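# Seat two printed parts on jig pins or press CALL

## Task

This is the final kit of the day. Fit both loose 3D-printed parts onto their matching pins in the jig, arranged as the drawing shows. If instead this kit ought not to be assembled, close a gripper and use it to keep the blue CALL button pressed for one second, leaving every part of the kit untouched where it lies.

## Robot and tools

Robot: two arms, left_arm and right_arm, each with a two-finger gripper. Fingers point along the gripper's +z axis and close along its y axis. end_effector_position is the spot between the finger pads, roughly 1 cm short of the tips.

Frames: the scene frame has its origin at table-top height, midway between the nominal bases, +z up, +x out over the table, and left_arm on the +y side (image left and right do not follow the arm names). Calibrated bases in the scene frame: left_arm at (+0.042, +0.297, 0) m, quat_wxyz (+1.000, 0, 0, +0.020); right_arm at (-0.008, -0.340, 0) m, quat_wxyz (+1.000, 0, 0, -0.003). Each arm reports its hand pose, velocities, targets and wrist-camera pose in its own base frame. Fixed cameras and the table use the scene frame. Printed poses may be a few centimetres off, more at long reach.

The 14-number row: all motion arguments use one list covering both arms: dx, dy, dz, rx, ry, rz, opening for left_arm, then the same seven for right_arm. Every number lies in [-1, 1]. dx, dy, dz, rx, ry, rz are offsets, not poses: they count from that arm's Hand target at the start of the action or move, along that arm's own base axes. 1.0 equals 0.6 m for translation or 180 degrees for rotation; rx, ry, rz form one rotation vector, turning about the Hand target position. A translation longer than 1.0 gets shortened along its direction. opening is absolute, not an offset: +1 fully open (0.094 m), -1 closed. Writing 0 for opening asks for a half-open gripper, so to keep a gripper as it is, repeat its current command (see Tool commands). Six zeros for an arm re-command its Hand target.

execute_actions(actions, cameras): actions is a list of actions; each action is a table of up to 15 rows, one per 1/30 s step; a short table repeats its final row for the remaining steps. All rows of one action count from the same start pose, and each new action starts from the current Hand target, so repeating an offset moves further. cameras: list of names, ["all"], [] or null. Images return only when actions is empty or cameras asks.

move(target, speed, blend, opening_speed, grip_force, blocking, cameras): target is one 14-number row or up to 15 rows; all rows count from the same starting Hand targets. Straight-line paths, ending together, at least 0.5 s, cut off after 10 s. speed: m/s, 0.002 to 4.3, default 0.25 (turns up to twice that in rad/s), one value or one per target. blend: metres of corner rounding per target; 0 means stop at each. opening_speed: per second on the -1 to +1 scale, 0.2 or more; use it to close gently on fragile things. grip_force: newtons per pad, 10 to 50, one value or one per arm; it persists; below full force closing is slow (about 4 s at 40, 8 s at 20, 16 s at 10). blocking=false returns after about 0.5 s while the move continues. Paths do not avoid obstacles or the other arm. The result adds a move: line giving the ending (done, off_target, moving, held, fault) and limits (limits=paced: pose clipped; limits=held: steps withheld). An unnamed arm is done, meaning at rest within 10 mm and 2 degrees.

wait(seconds 0 to 10, cameras): lets time run with commands held; a running move continues. stop(cameras): brakes the running move. zoom_image(camera, region): camera is cam_high, cam_over, cam_left_wrist or cam_right_wrist; region [x0, y0, x1, y1] in pixels, top-left origin, no more than 504 wide or high, from the newest images. Images are 896x504. finished_scene(scene 1): ends irrevocably; the goal must then hold on its own.

Results: end_effector_position (m) and end_effector_quat_wxyz per arm in its base frame; Hand target (last commanded pose after clipping, the base for the next offsets); Tool commands; grip_measured (opening on the -1..+1 scale; reads up to about 2.5 mm wide when empty, and narrower than the part when squeezing); grip_effort_nm (gripper motor effort, negative closing, not a pad force); Joint positions (last entry is opening in metres); joint torques (N m, arm weight included, entries 3 and 4 wrap at ±28); Joint velocities, possibly shown as within noise; step readings of position for action calls. MOTOR HOT appears near 85 °C; at 100 °C an OVER-TEMPERATURE FAULT drops that arm for 30 to 60 s or more.

Behaviour: the commanded orientation is limited to 40 degrees from the measured one each step. Friction and weight can leave the gripper a few cm short; a following command (even zeros) retries, or send the remaining distance. Grip force jumps toward the limit (about 50 to 64 N per pad) once squeezed around 0.06 below first-touch reading. Release by commanding well above grip_measured. Joint ranges (rad): waist -2.880 to 2.880, shoulder 0.000 to 3.142, elbow 0.000 to 3.019, wrist pitch -1.693 to 1.571, wrist yaw -1.571 to 1.571, wrist roll -2.094 to 2.094.

Avoid: any contact or squeeze between the two arms or grippers; fast impacts with fixed or heavy objects; dropping parts or releasing them while moving; anything leaving the table; pressing at unreachable poses (heats motors); paths passing close to an arm's own base. To end a press, command the target back beyond the gripper. Time spent writing also advances the scene.

Each tool is called after "Request:" as name(argument=value, ...), one argument or row to a line, values as JSON.

## Session

Request:
execute_actions(
  actions=[],
)

Scene clock: 0.00 s.
left_arm: end_effector_position=(+0.4066, -0.2879, +0.3189) grip_measured=+1.000 grip_effort_nm=n/a end_effector_quat_wxyz=(+0.420, -0.316, +0.846, +0.086) | right_arm: end_effector_position=(+0.2632, +0.2314, +0.2305) grip_measured=+1.000 grip_effort_nm=n/a end_effector_quat_wxyz=(+0.407, +0.242, +0.873, -0.114)
Joint positions: left_arm=[-0.887 1.52 1.493 -1.393 -0.877 -1.53 0.094] | right_arm=[1.112 1.265 1.011 -1.414 0.869 1.697 0.094]
Joint velocities: within noise
Joint torques (N m): no reading
Heat: left arm: hottest wrist pitch 31 °C; right arm: hottest waist 33 °C.
Hand target: left_arm +0.4123, -0.2908, +0.3316; +0.427, -0.322, +0.842, +0.074 | right_arm +0.2663, +0.2404, +0.2446; +0.413, +0.246, +0.872, -0.094
Tool commands: left_gripper/opening=+1.0 right_gripper/opening=+1.0

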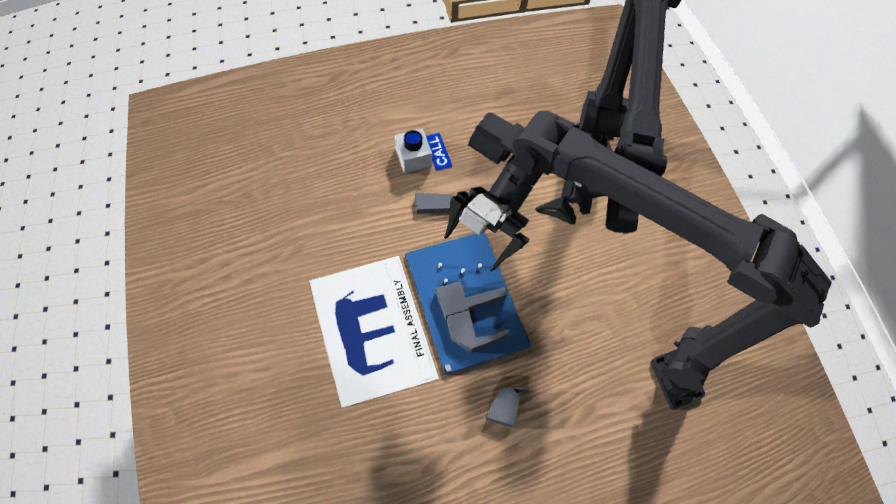

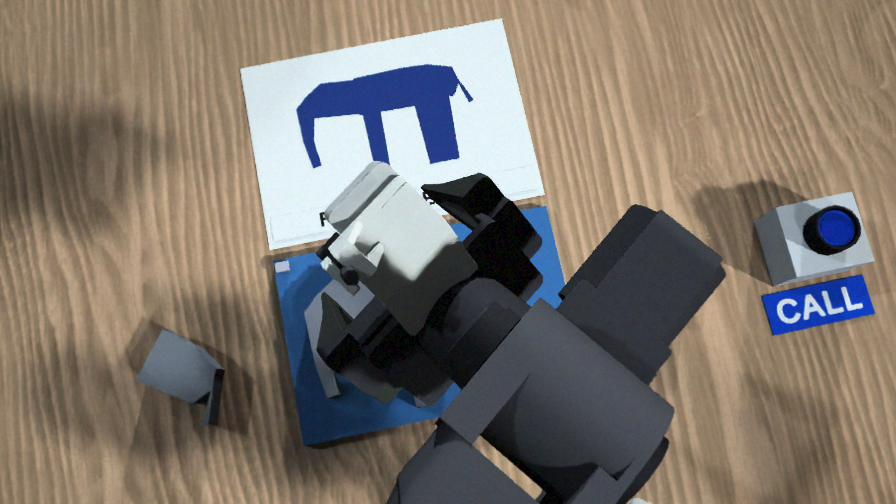

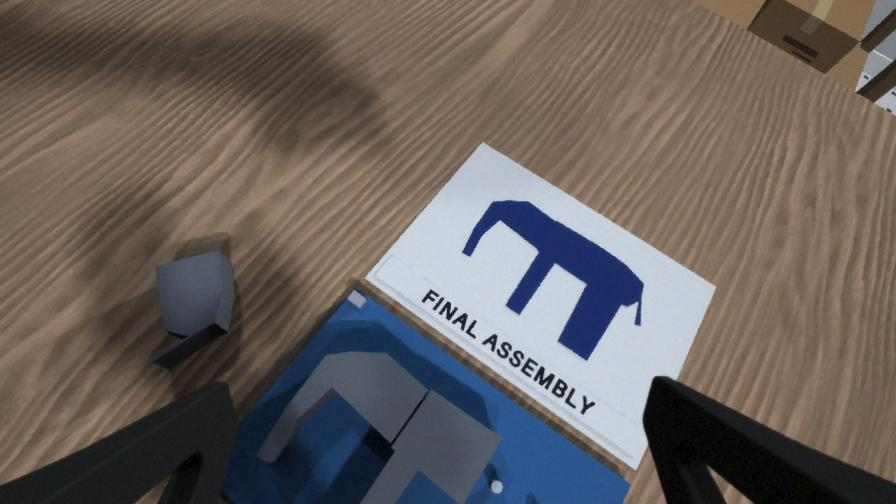

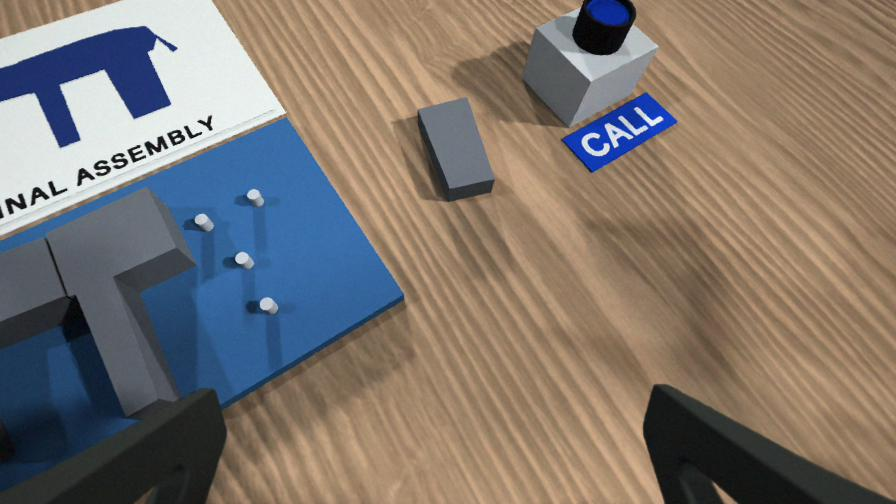

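Request:
move(
  target=[
    [-0.27,0.45,0.05,0.044,0.021,-0.209,1,0,0,0,0,0,0,1],
    [-0.27,0.50,0.05,0.044,0.021,-0.209,1,-0.1,-0.45,0.08,-0.012,0.005,0.172,1],
  ],
  blend=0.03,
  cameras=["all"],
)

Scene clock: 24.90 s.
left_arm: end_effector_position=(+0.2486, +0.0072, +0.3571) grip_measured=+1.000 grip_effort_nm=0.01 end_effector_quat_wxyz=(+0.415, -0.006, +0.910, -0.004) | right_arm: end_effector_position=(+0.2037, -0.0283, +0.2820) grip_measured=+1.000 grip_effort_nm=-0.02 end_effector_quat_wxyz=(+0.420, +0.000, +0.908, +0.002)
Joint positions: left_arm=[0.069 0.466 0.893 -1.143 0.054 0.032 0.094] | right_arm=[-0.379 0.254 0.667 -1.155 -0.289 -0.251 0.094]
Joint torques (N m): left_arm=[0.91 2.37 8.91 1.01 0.03 0.05] | right_arm=[-1.96 6.01 12.19 0.8 -0.22 -0.15]
Heat: left arm: hottest waist 30 °C; right arm: hottest elbow 34 °C.
Hand target: left_arm +0.2503, +0.0092, +0.3616; +0.421, -0.001, +0.907, +0.000 | right_arm +0.2063, -0.0296, +0.2926; +0.421, -0.004, +0.907, +0.002
Off the commanded pose: left_arm 0.005 m, 1 deg | right_arm 0.011 m, 0 deg.
move: off_target (right_arm)

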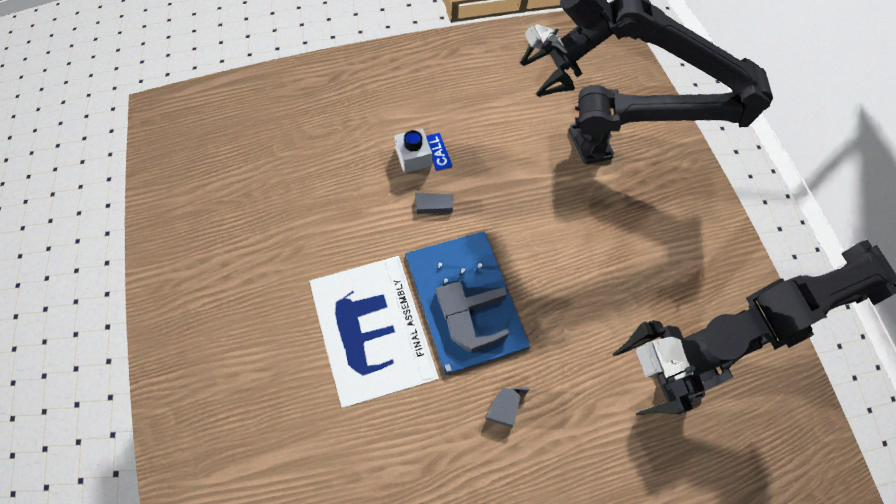

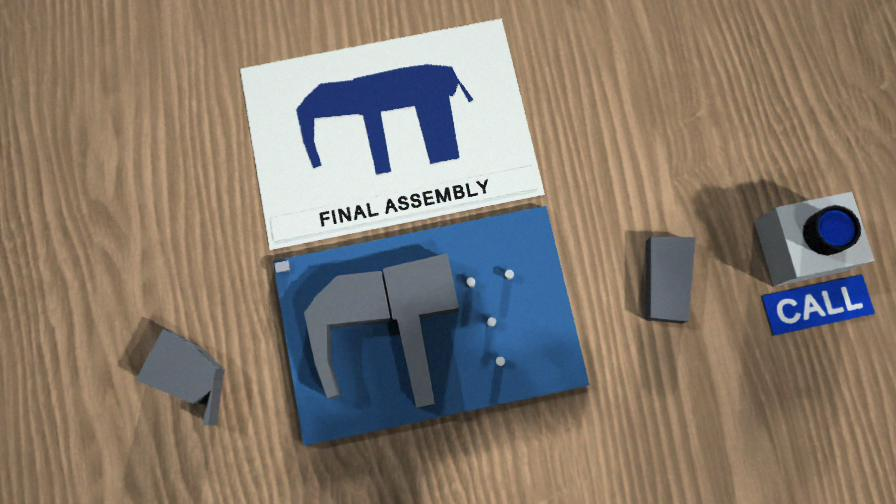

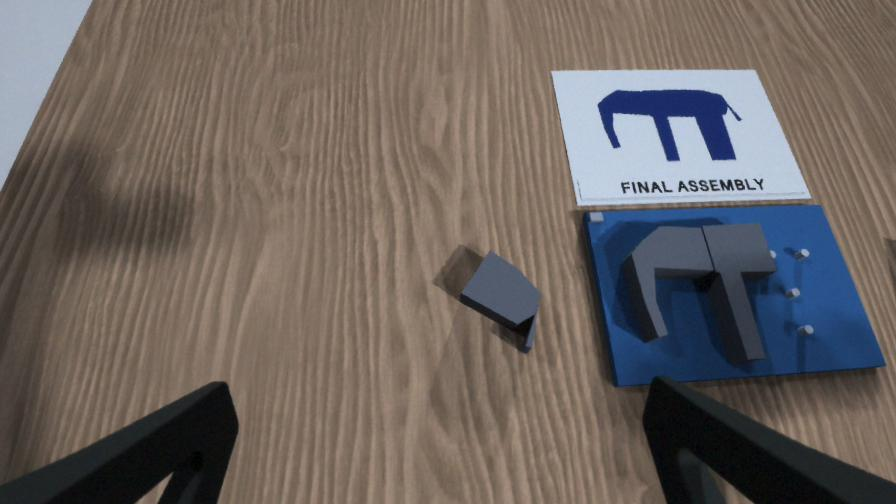

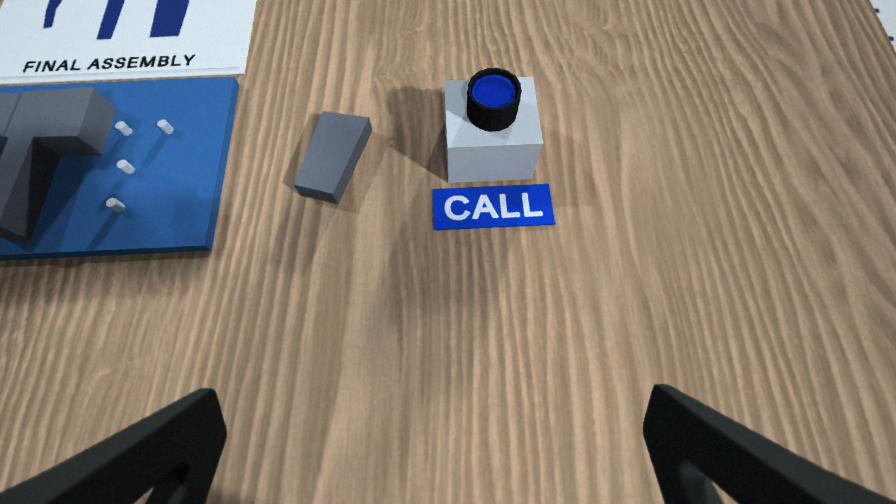

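Request:
zoom_image(
  camera="cam_over",
  region=[240, 0, 640, 225],
)

Request:
zoom_image(
  camera="cam_over",
  region=[260, 200, 720, 460],
)

Request:
zoom_image(
  camera="cam_over",
  region=[90, 300, 290, 440],
)

Request:
zoom_image(
  camera="cam_left_wrist",
  region=[400, 200, 600, 380],
)

Request:
zoom_image(
  camera="cam_right_wrist",
  region=[0, 50, 400, 280],
)

Request:
zoom_image(
  camera="cam_high",
  region=[380, 170, 580, 450],
)

Scaled by 1.260 from the camera's 896x504 image, which has a finer 1280x720 frame.

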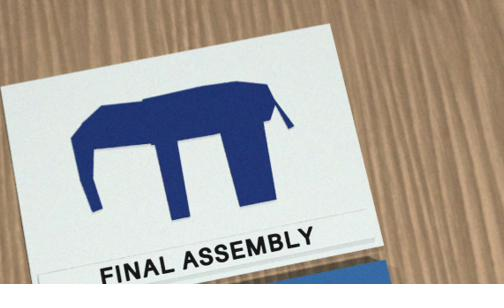

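Scaled by 1.096 from the camera's 896x504 image, which has a finer 1280x720 frame.

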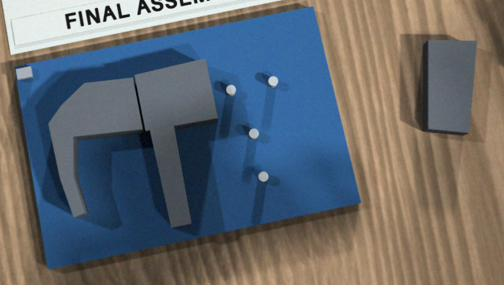

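Scaled by 2.520 from the camera's 896x504 image, which has a finer 1280x720 frame.

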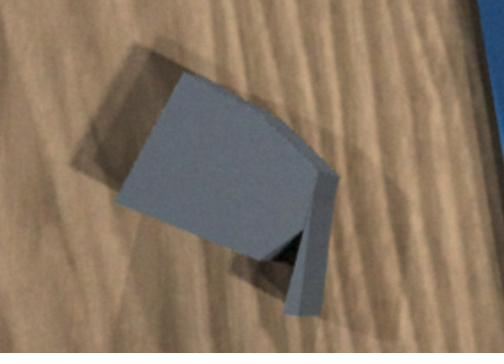

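Scaled by 2.520 from the camera's 896x504 image, which has a finer 1280x720 frame.

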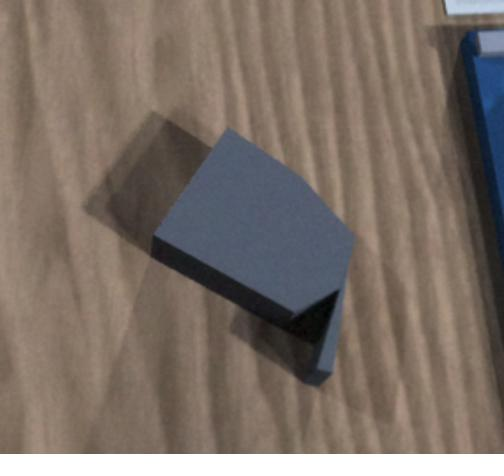

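Scaled by 1.260 from the camera's 896x504 image, which has a finer 1280x720 frame.

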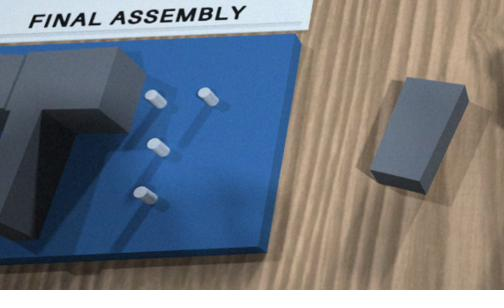

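Scaled by 1.800 from the camera's 896x504 image, which has a finer 1280x720 frame.

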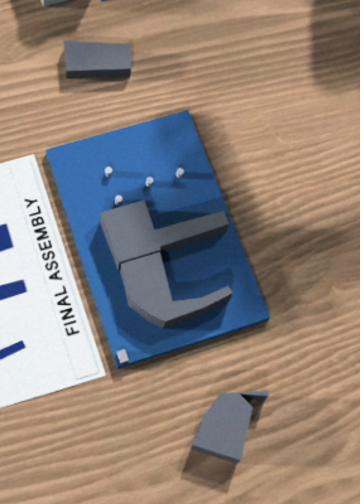

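Request:
move(
  target=[0.0,-0.27,-0.14,0,0.2,0,1,0.1,0.2,-0.05,0,0.2,0,1],
  cameras=["all"],
)

Scene clock: 60.27 s.
left_arm: end_effector_position=(+0.2431, -0.1440, +0.2571) grip_measured=+1.000 grip_effort_nm=0.02 end_effector_quat_wxyz=(+0.103, +0.004, +0.995, +0.013) | right_arm: end_effector_position=(+0.2528, +0.0832, +0.2340) grip_measured=+1.000 grip_effort_nm=-0.02 end_effector_quat_wxyz=(+0.093, -0.007, +0.996, -0.008)
Joint positions: left_arm=[-0.619 0.966 1.018 -1.468 -0.139 -0.6 0.094] | right_arm=[0.372 0.908 0.926 -1.42 0.08 0.351 0.094]
Joint torques (N m): left_arm=[-1.96 -2.14 11.79 -0.31 -0.1 -0.13] | right_arm=[-0.56 -2.14 15.57 -0.06 0.09 0.01]
Heat: left arm: hottest waist 30 °C; right arm: hottest elbow 38 °C.
Hand target: left_arm +0.2503, -0.1528, +0.2776; +0.120, -0.001, +0.993, +0.000 | right_arm +0.2663, +0.0904, +0.2626; +0.120, -0.003, +0.993, +0.003
Off the commanded pose: left_arm 0.023 m, 3 deg | right_arm 0.032 m, 3 deg.
move: off_target (left_arm, right_arm)

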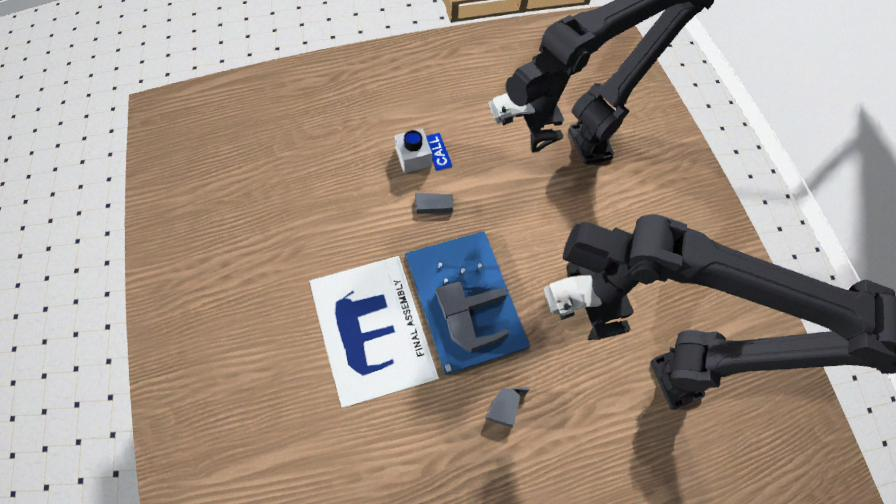

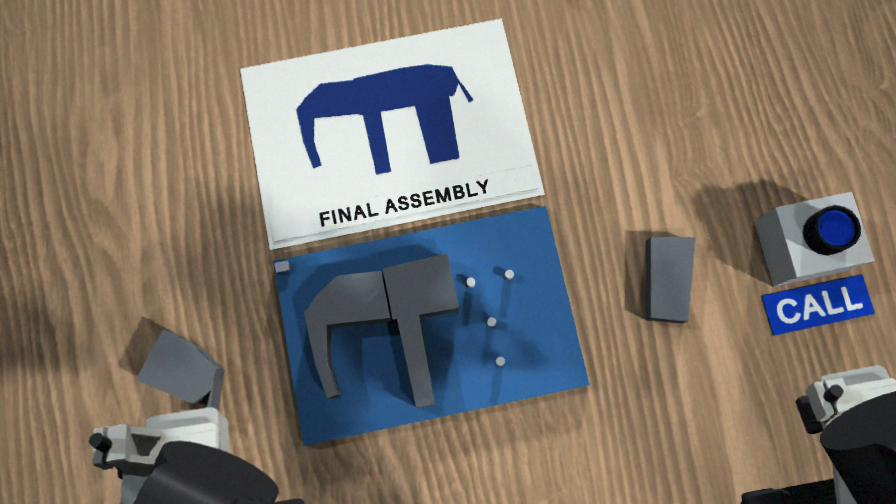

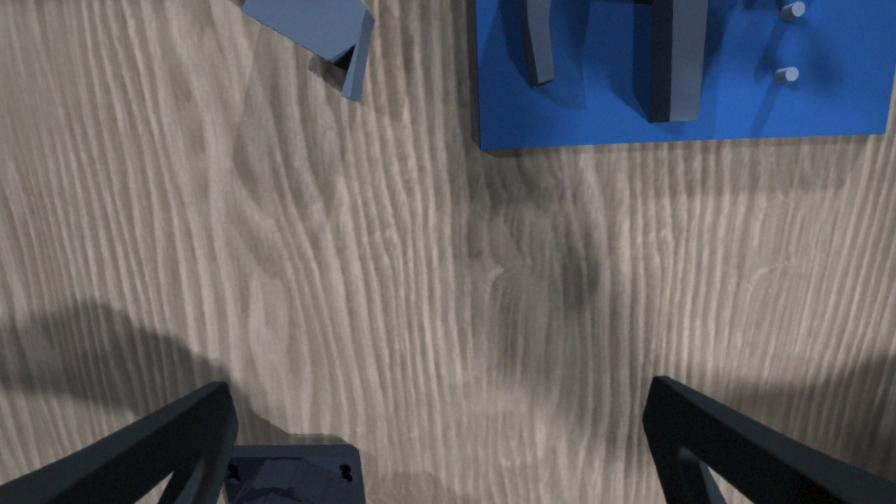

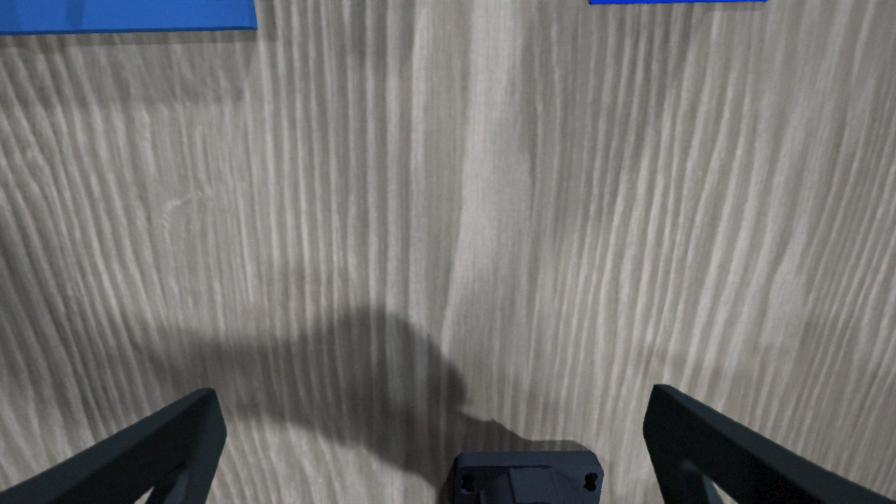

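Request:
move(
  target=[-0.02,0.1,-0.05,0,-0.02,0,1,0.12,0.13,0.0,0,-0.03,0,1],
  cameras=["all"],
)

Scene clock: 72.97 s.
left_arm: end_effector_position=(+0.2334, -0.0945, +0.2411) grip_measured=+1.000 grip_effort_nm=0.01 end_effector_quat_wxyz=(+0.134, -0.002, +0.991, +0.006) | right_arm: end_effector_position=(+0.3158, +0.1562, +0.2338) grip_measured=+1.000 grip_effort_nm=-0.02 end_effector_quat_wxyz=(+0.129, -0.012, +0.991, -0.015)
Joint positions: left_arm=[-0.474 0.819 0.89 -1.409 -0.133 -0.462 0.094] | right_arm=[0.536 1.123 1.052 -1.29 0.154 0.496 0.094]
Joint torques (N m): left_arm=[0.56 -1.9 8.72 0.62 -0.13 0.12] | right_arm=[-0.73 -5.6 15.54 1.01 0.44 0.01]
Heat: left arm: hottest elbow 33 °C; right arm: hottest elbow 41 °C.
Hand target: left_arm +0.2383, -0.0928, +0.2476; +0.151, -0.001, +0.989, +0.000 | right_arm +0.3383, +0.1684, +0.2626; +0.166, -0.003, +0.986, +0.003
Off the commanded pose: left_arm 0.008 m, 2 deg | right_arm 0.038 m, 5 deg.
move: off_target (right_arm)

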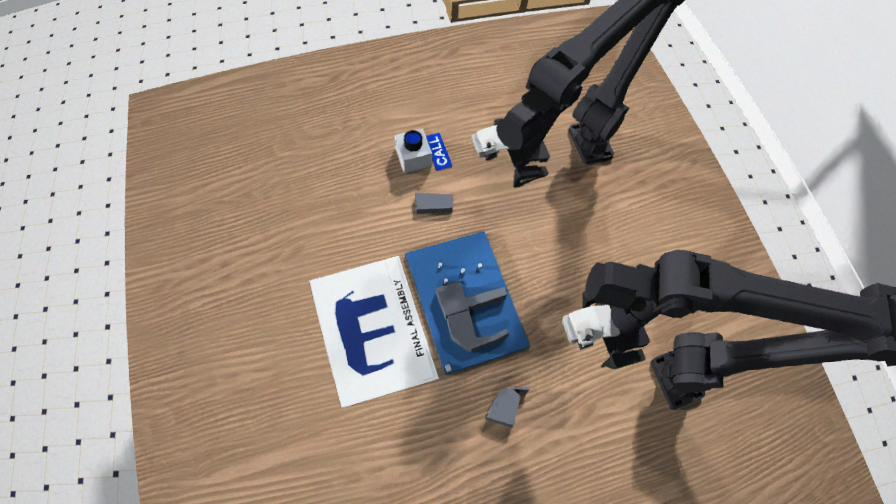

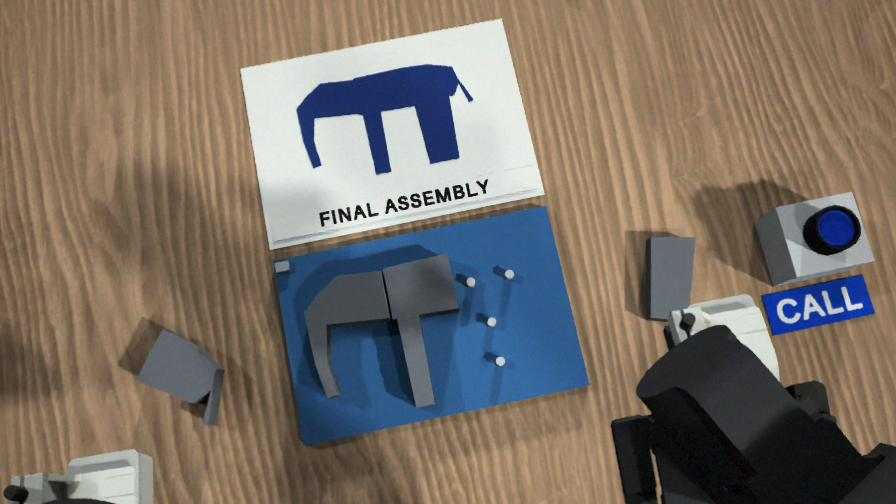

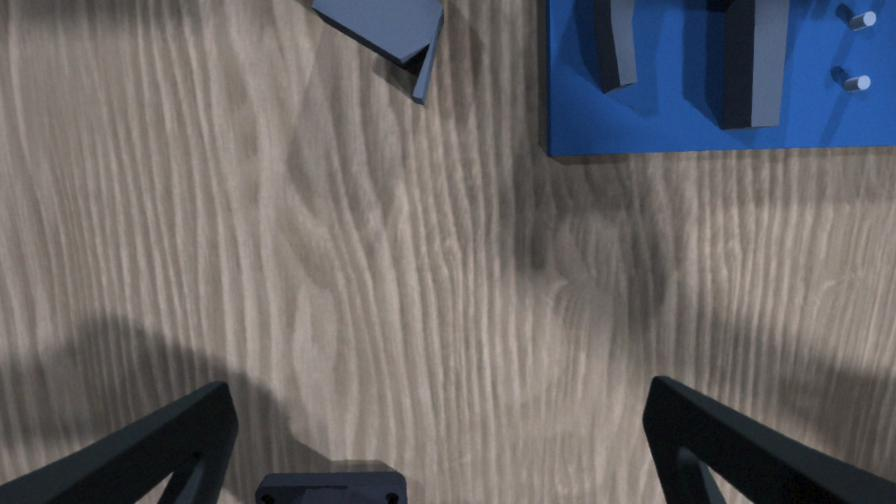

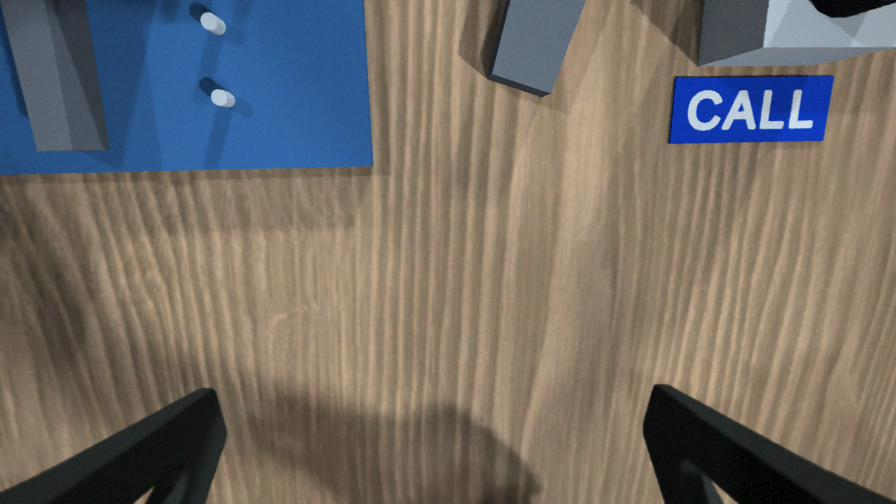

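Request:
zoom_image(
  camera="cam_over",
  region=[280, 50, 490, 190],
)

Request:
zoom_image(
  camera="cam_over",
  region=[260, 230, 560, 430],
)

Request:
zoom_image(
  camera="cam_over",
  region=[600, 210, 720, 340],
)

Scaled by 2.400 from the camera's 896x504 image, which has a finer 1280x720 frame.

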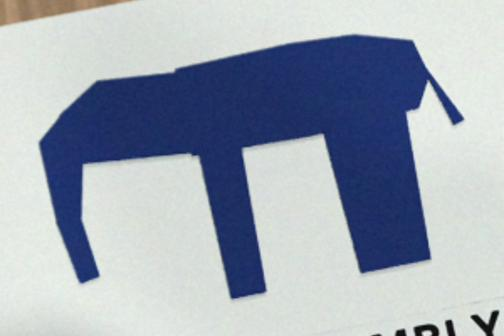

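Scaled by 1.680 from the camera's 896x504 image, which has a finer 1280x720 frame.

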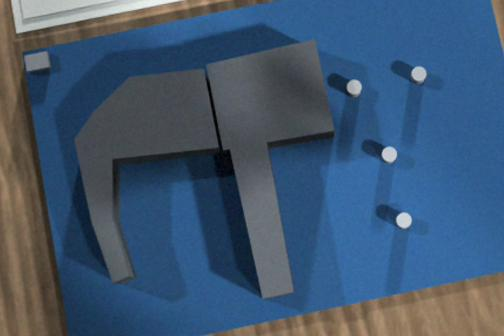

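Scaled by 3.877 from the camera's 896x504 image, which has a finer 1280x720 frame.

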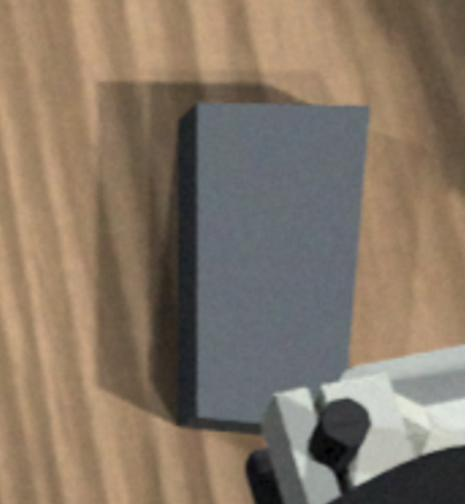

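Request:
move(
  target=[0.1,0.03,-0.0,0,0,0,1,0.06,0.02,0.08,0,-0.03,0,1],
  cameras=["all"],
)

Request:
zoom_image(
  camera="cam_right_wrist",
  region=[350, 0, 650, 200],
)

Request:
zoom_image(
  camera="cam_left_wrist",
  region=[250, 0, 550, 200],
)

Scene clock: 154.37 s.
left_arm: end_effector_position=(+0.2795, -0.0729, +0.2254) grip_measured=+1.000 grip_effort_nm=0.01 end_effector_quat_wxyz=(+0.121, -0.003, +0.993, +0.007) | right_arm: end_effector_position=(+0.3555, +0.1706, +0.2802) grip_measured=+1.000 grip_effort_nm=-0.02 end_effector_quat_wxyz=(+0.178, -0.005, +0.984, -0.012)
Joint positions: left_arm=[-0.306 0.934 0.91 -1.321 -0.087 -0.301 0.094] | right_arm=[0.536 1.175 1.195 -1.29 0.2 0.496 0.094]
Joint torques (N m): left_arm=[-0.03 -2.02 12.33 0.77 -0.06 0.11] | right_arm=[-0.79 -6.65 15.79 0.9 0.47 -0.13]
Heat: left arm: hottest elbow 33 °C; right arm: hottest elbow 60 °C.
Hand target: left_arm +0.2983, -0.0748, +0.2476; +0.151, -0.001, +0.989, +0.000 | right_arm +0.3743, +0.1804, +0.3106; +0.213, -0.003, +0.977, +0.002
Off the commanded pose: left_arm 0.029 m, 4 deg | right_arm 0.037 m, 4 deg.
move: off_target (left_arm, right_arm)

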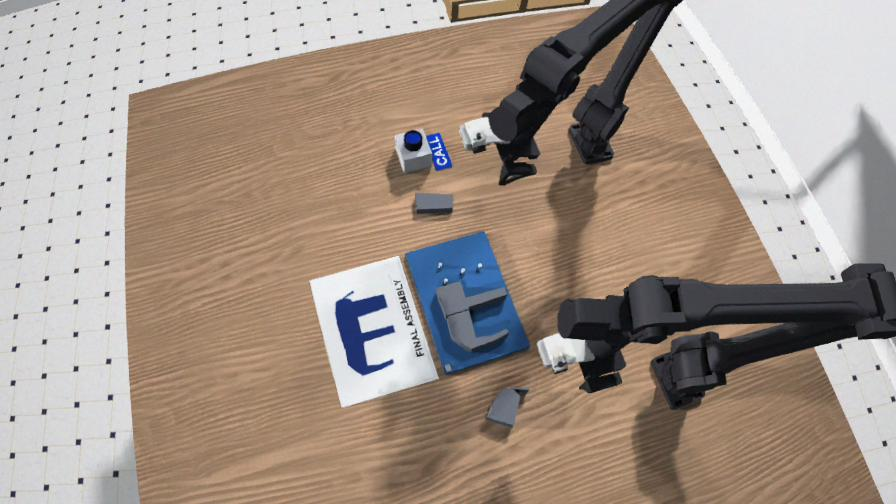

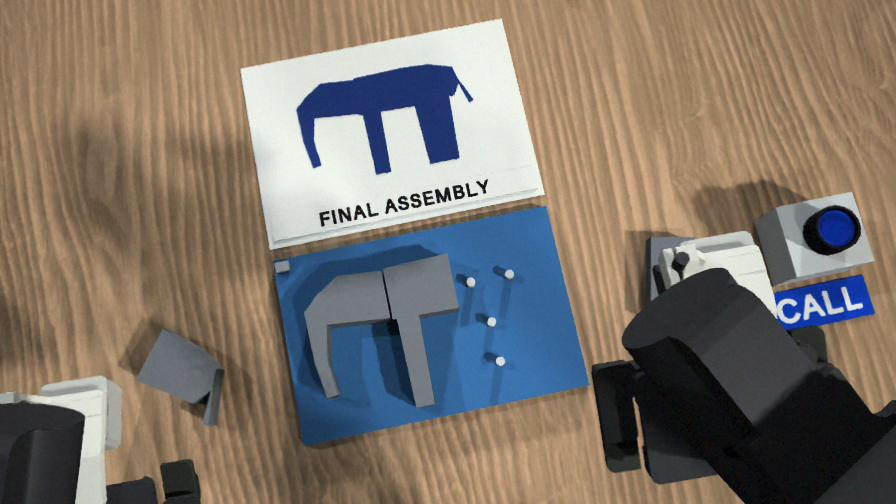

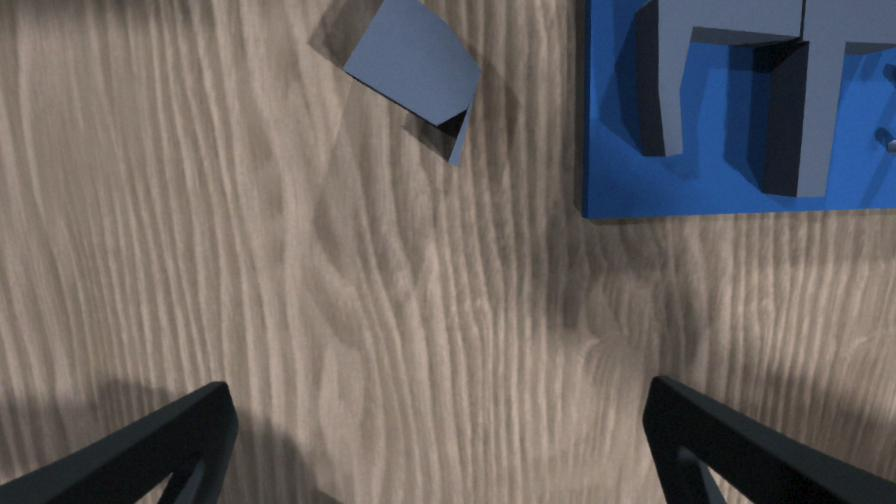

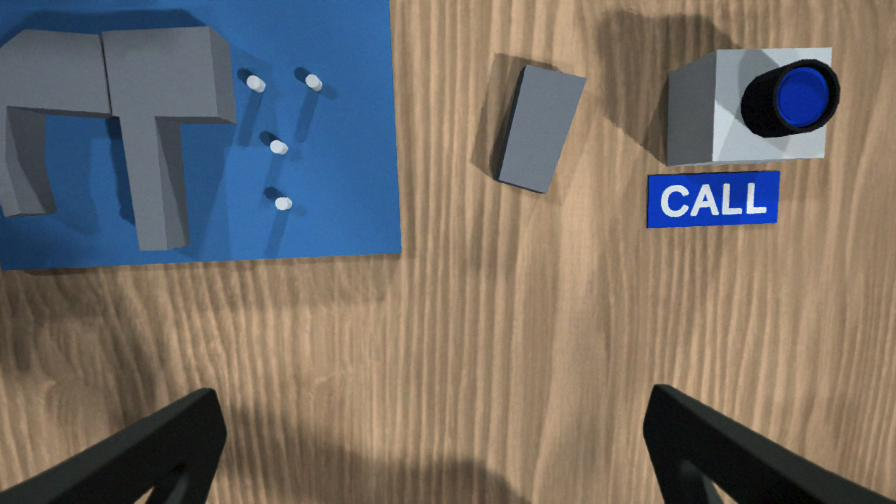

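Scaled by 1.680 from the camera's 896x504 image, which has a finer 1280x720 frame.

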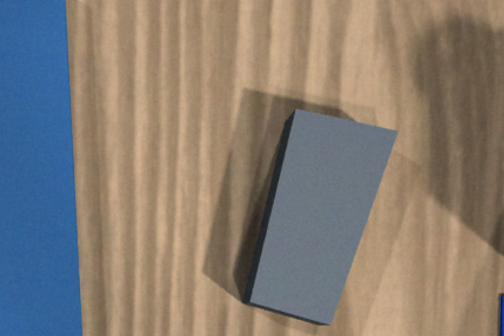

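Scaled by 1.680 from the camera's 896x504 image, which has a finer 1280x720 frame.

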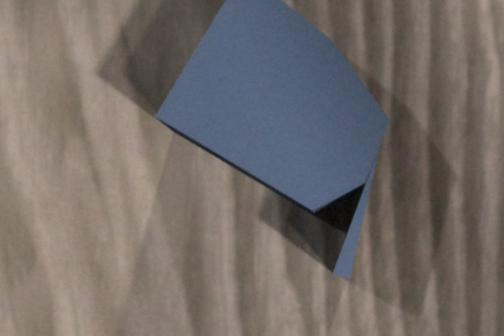

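Request:
move(
  target=[0,0,0.05,0,0,0,1,0.09,-0.06,-0.1,0,0.11,-0.089,1],
  cameras=["cam_over","cam_right_wrist"],
)

Scene clock: 190.40 s.
left_arm: end_effector_position=(+0.2867, -0.0754, +0.2575) grip_measured=+1.000 grip_effort_nm=0.01 end_effector_quat_wxyz=(+0.134, -0.003, +0.991, +0.002) | right_arm: end_effector_position=(+0.4110, +0.1387, +0.2285) grip_measured=+1.000 grip_effort_nm=-0.02 end_effector_quat_wxyz=(+0.018, +0.125, +0.991, -0.038)
Joint positions: left_arm=[-0.306 0.937 0.992 -1.37 -0.085 -0.301 0.094] | right_arm=[0.36 1.478 1.379 -1.476 0.083 0.611 0.094]
Joint torques (N m): left_arm=[0.21 -1.96 12.07 -0.32 -0.11 0.08] | right_arm=[-1.67 -11.46 14.87 -0.36 0.08 0.01]
Heat: left arm: hottest elbow 38 °C; right arm: hottest elbow 53 °C.
Hand target: left_arm +0.2983, -0.0748, +0.2776; +0.151, -0.001, +0.989, +0.000 | right_arm +0.4283, +0.1444, +0.2506; +0.040, +0.133, +0.990, -0.027
Off the commanded pose: left_arm 0.023 m, 2 deg | right_arm 0.029 m, 3 deg.
move: off_target (left_arm, right_arm)
Images, in order (width x height): cam_over 896x504, cam_right_wrist 896x504.

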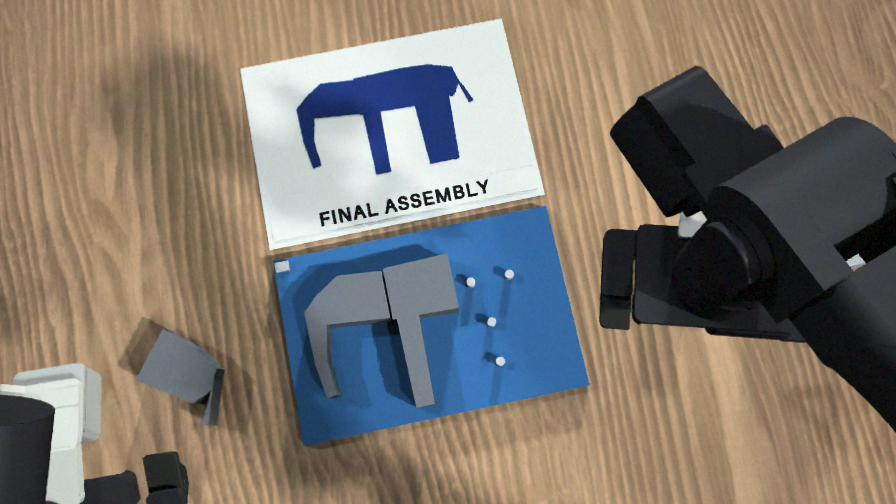

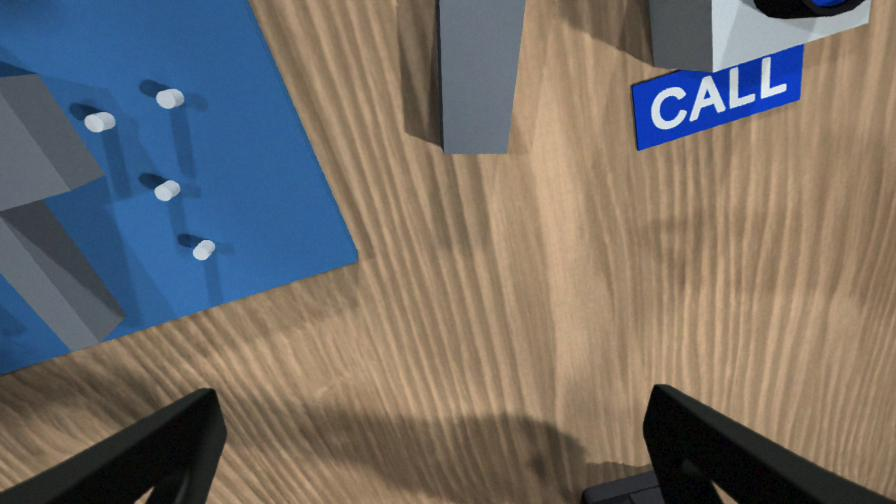

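Request:
move(
  target=[0,0,0,0,0,0,1,0.01,-0.042,-0.13,0.0255,0.008,0,1],
  cameras=["all"],
)

Scene clock: 211.80 s.
left_arm: end_effector_position=(+0.2867, -0.0754, +0.2575) grip_measured=+1.000 grip_effort_nm=0.01 end_effector_quat_wxyz=(+0.134, -0.003, +0.991, +0.002) | right_arm: end_effector_position=(+0.4286, +0.1179, +0.1751) grip_measured=+1.000 grip_effort_nm=-0.02 end_effector_quat_wxyz=(+0.016, +0.140, +0.990, +0.009)
Joint positions: left_arm=[-0.306 0.937 0.992 -1.37 -0.085 -0.301 0.094] | right_arm=[0.268 1.505 1.267 -1.298 -0.004 0.549 0.094]
Joint torques (N m): left_arm=[0.85 -2.2 12.3 -0.14 -0.12 0.12] | right_arm=[-1.38 -11.93 8.7 0.64 0.01 -0.14]
Heat: left arm: hottest elbow 40 °C; right arm: hottest elbow 57 °C.
Hand target: left_arm +0.2983, -0.0748, +0.2776; +0.151, -0.001, +0.989, +0.000 | right_arm +0.4343, +0.1192, +0.1726; +0.023, +0.134, +0.991, +0.011
Off the commanded pose: left_arm 0.023 m, 2 deg | right_arm 0.006 m, 1 deg.
move: off_target (left_arm)

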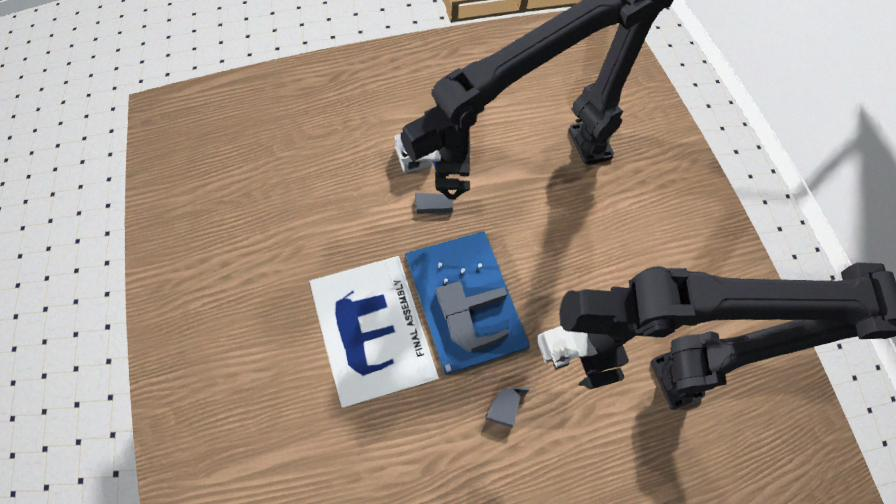

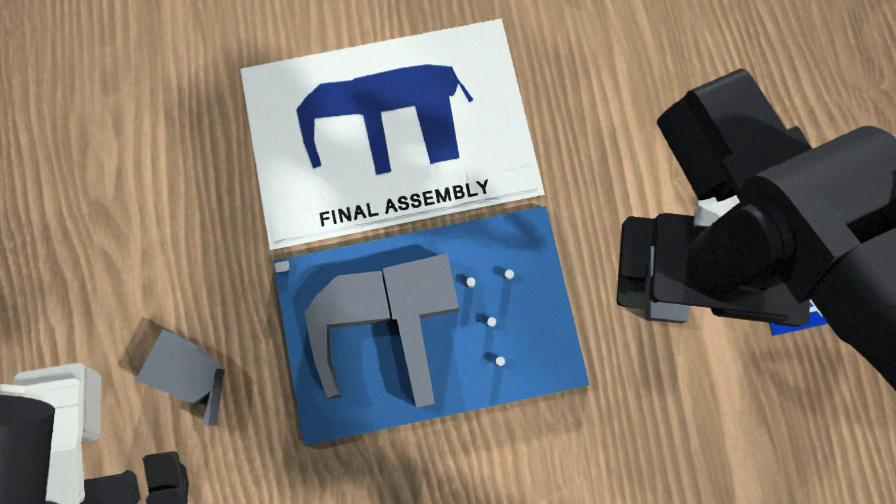

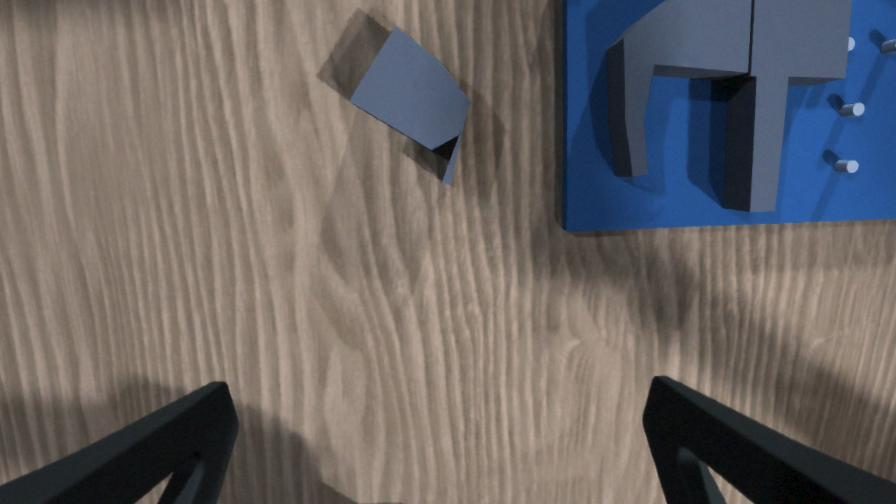

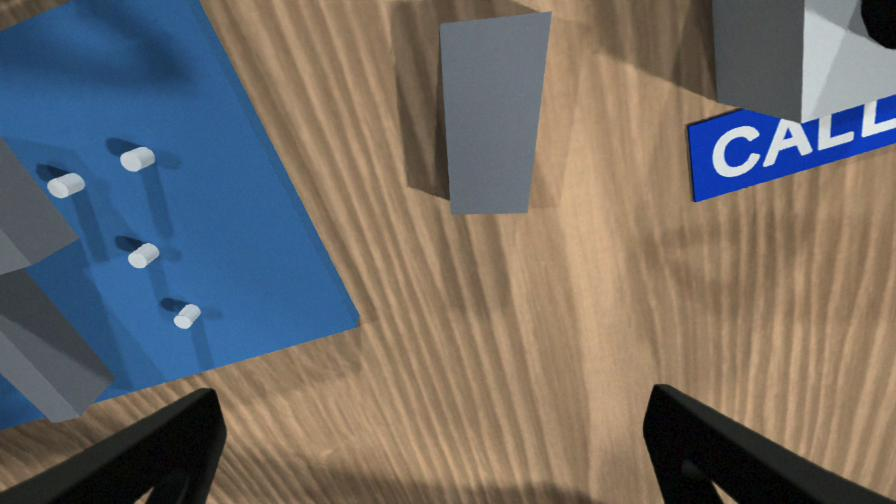

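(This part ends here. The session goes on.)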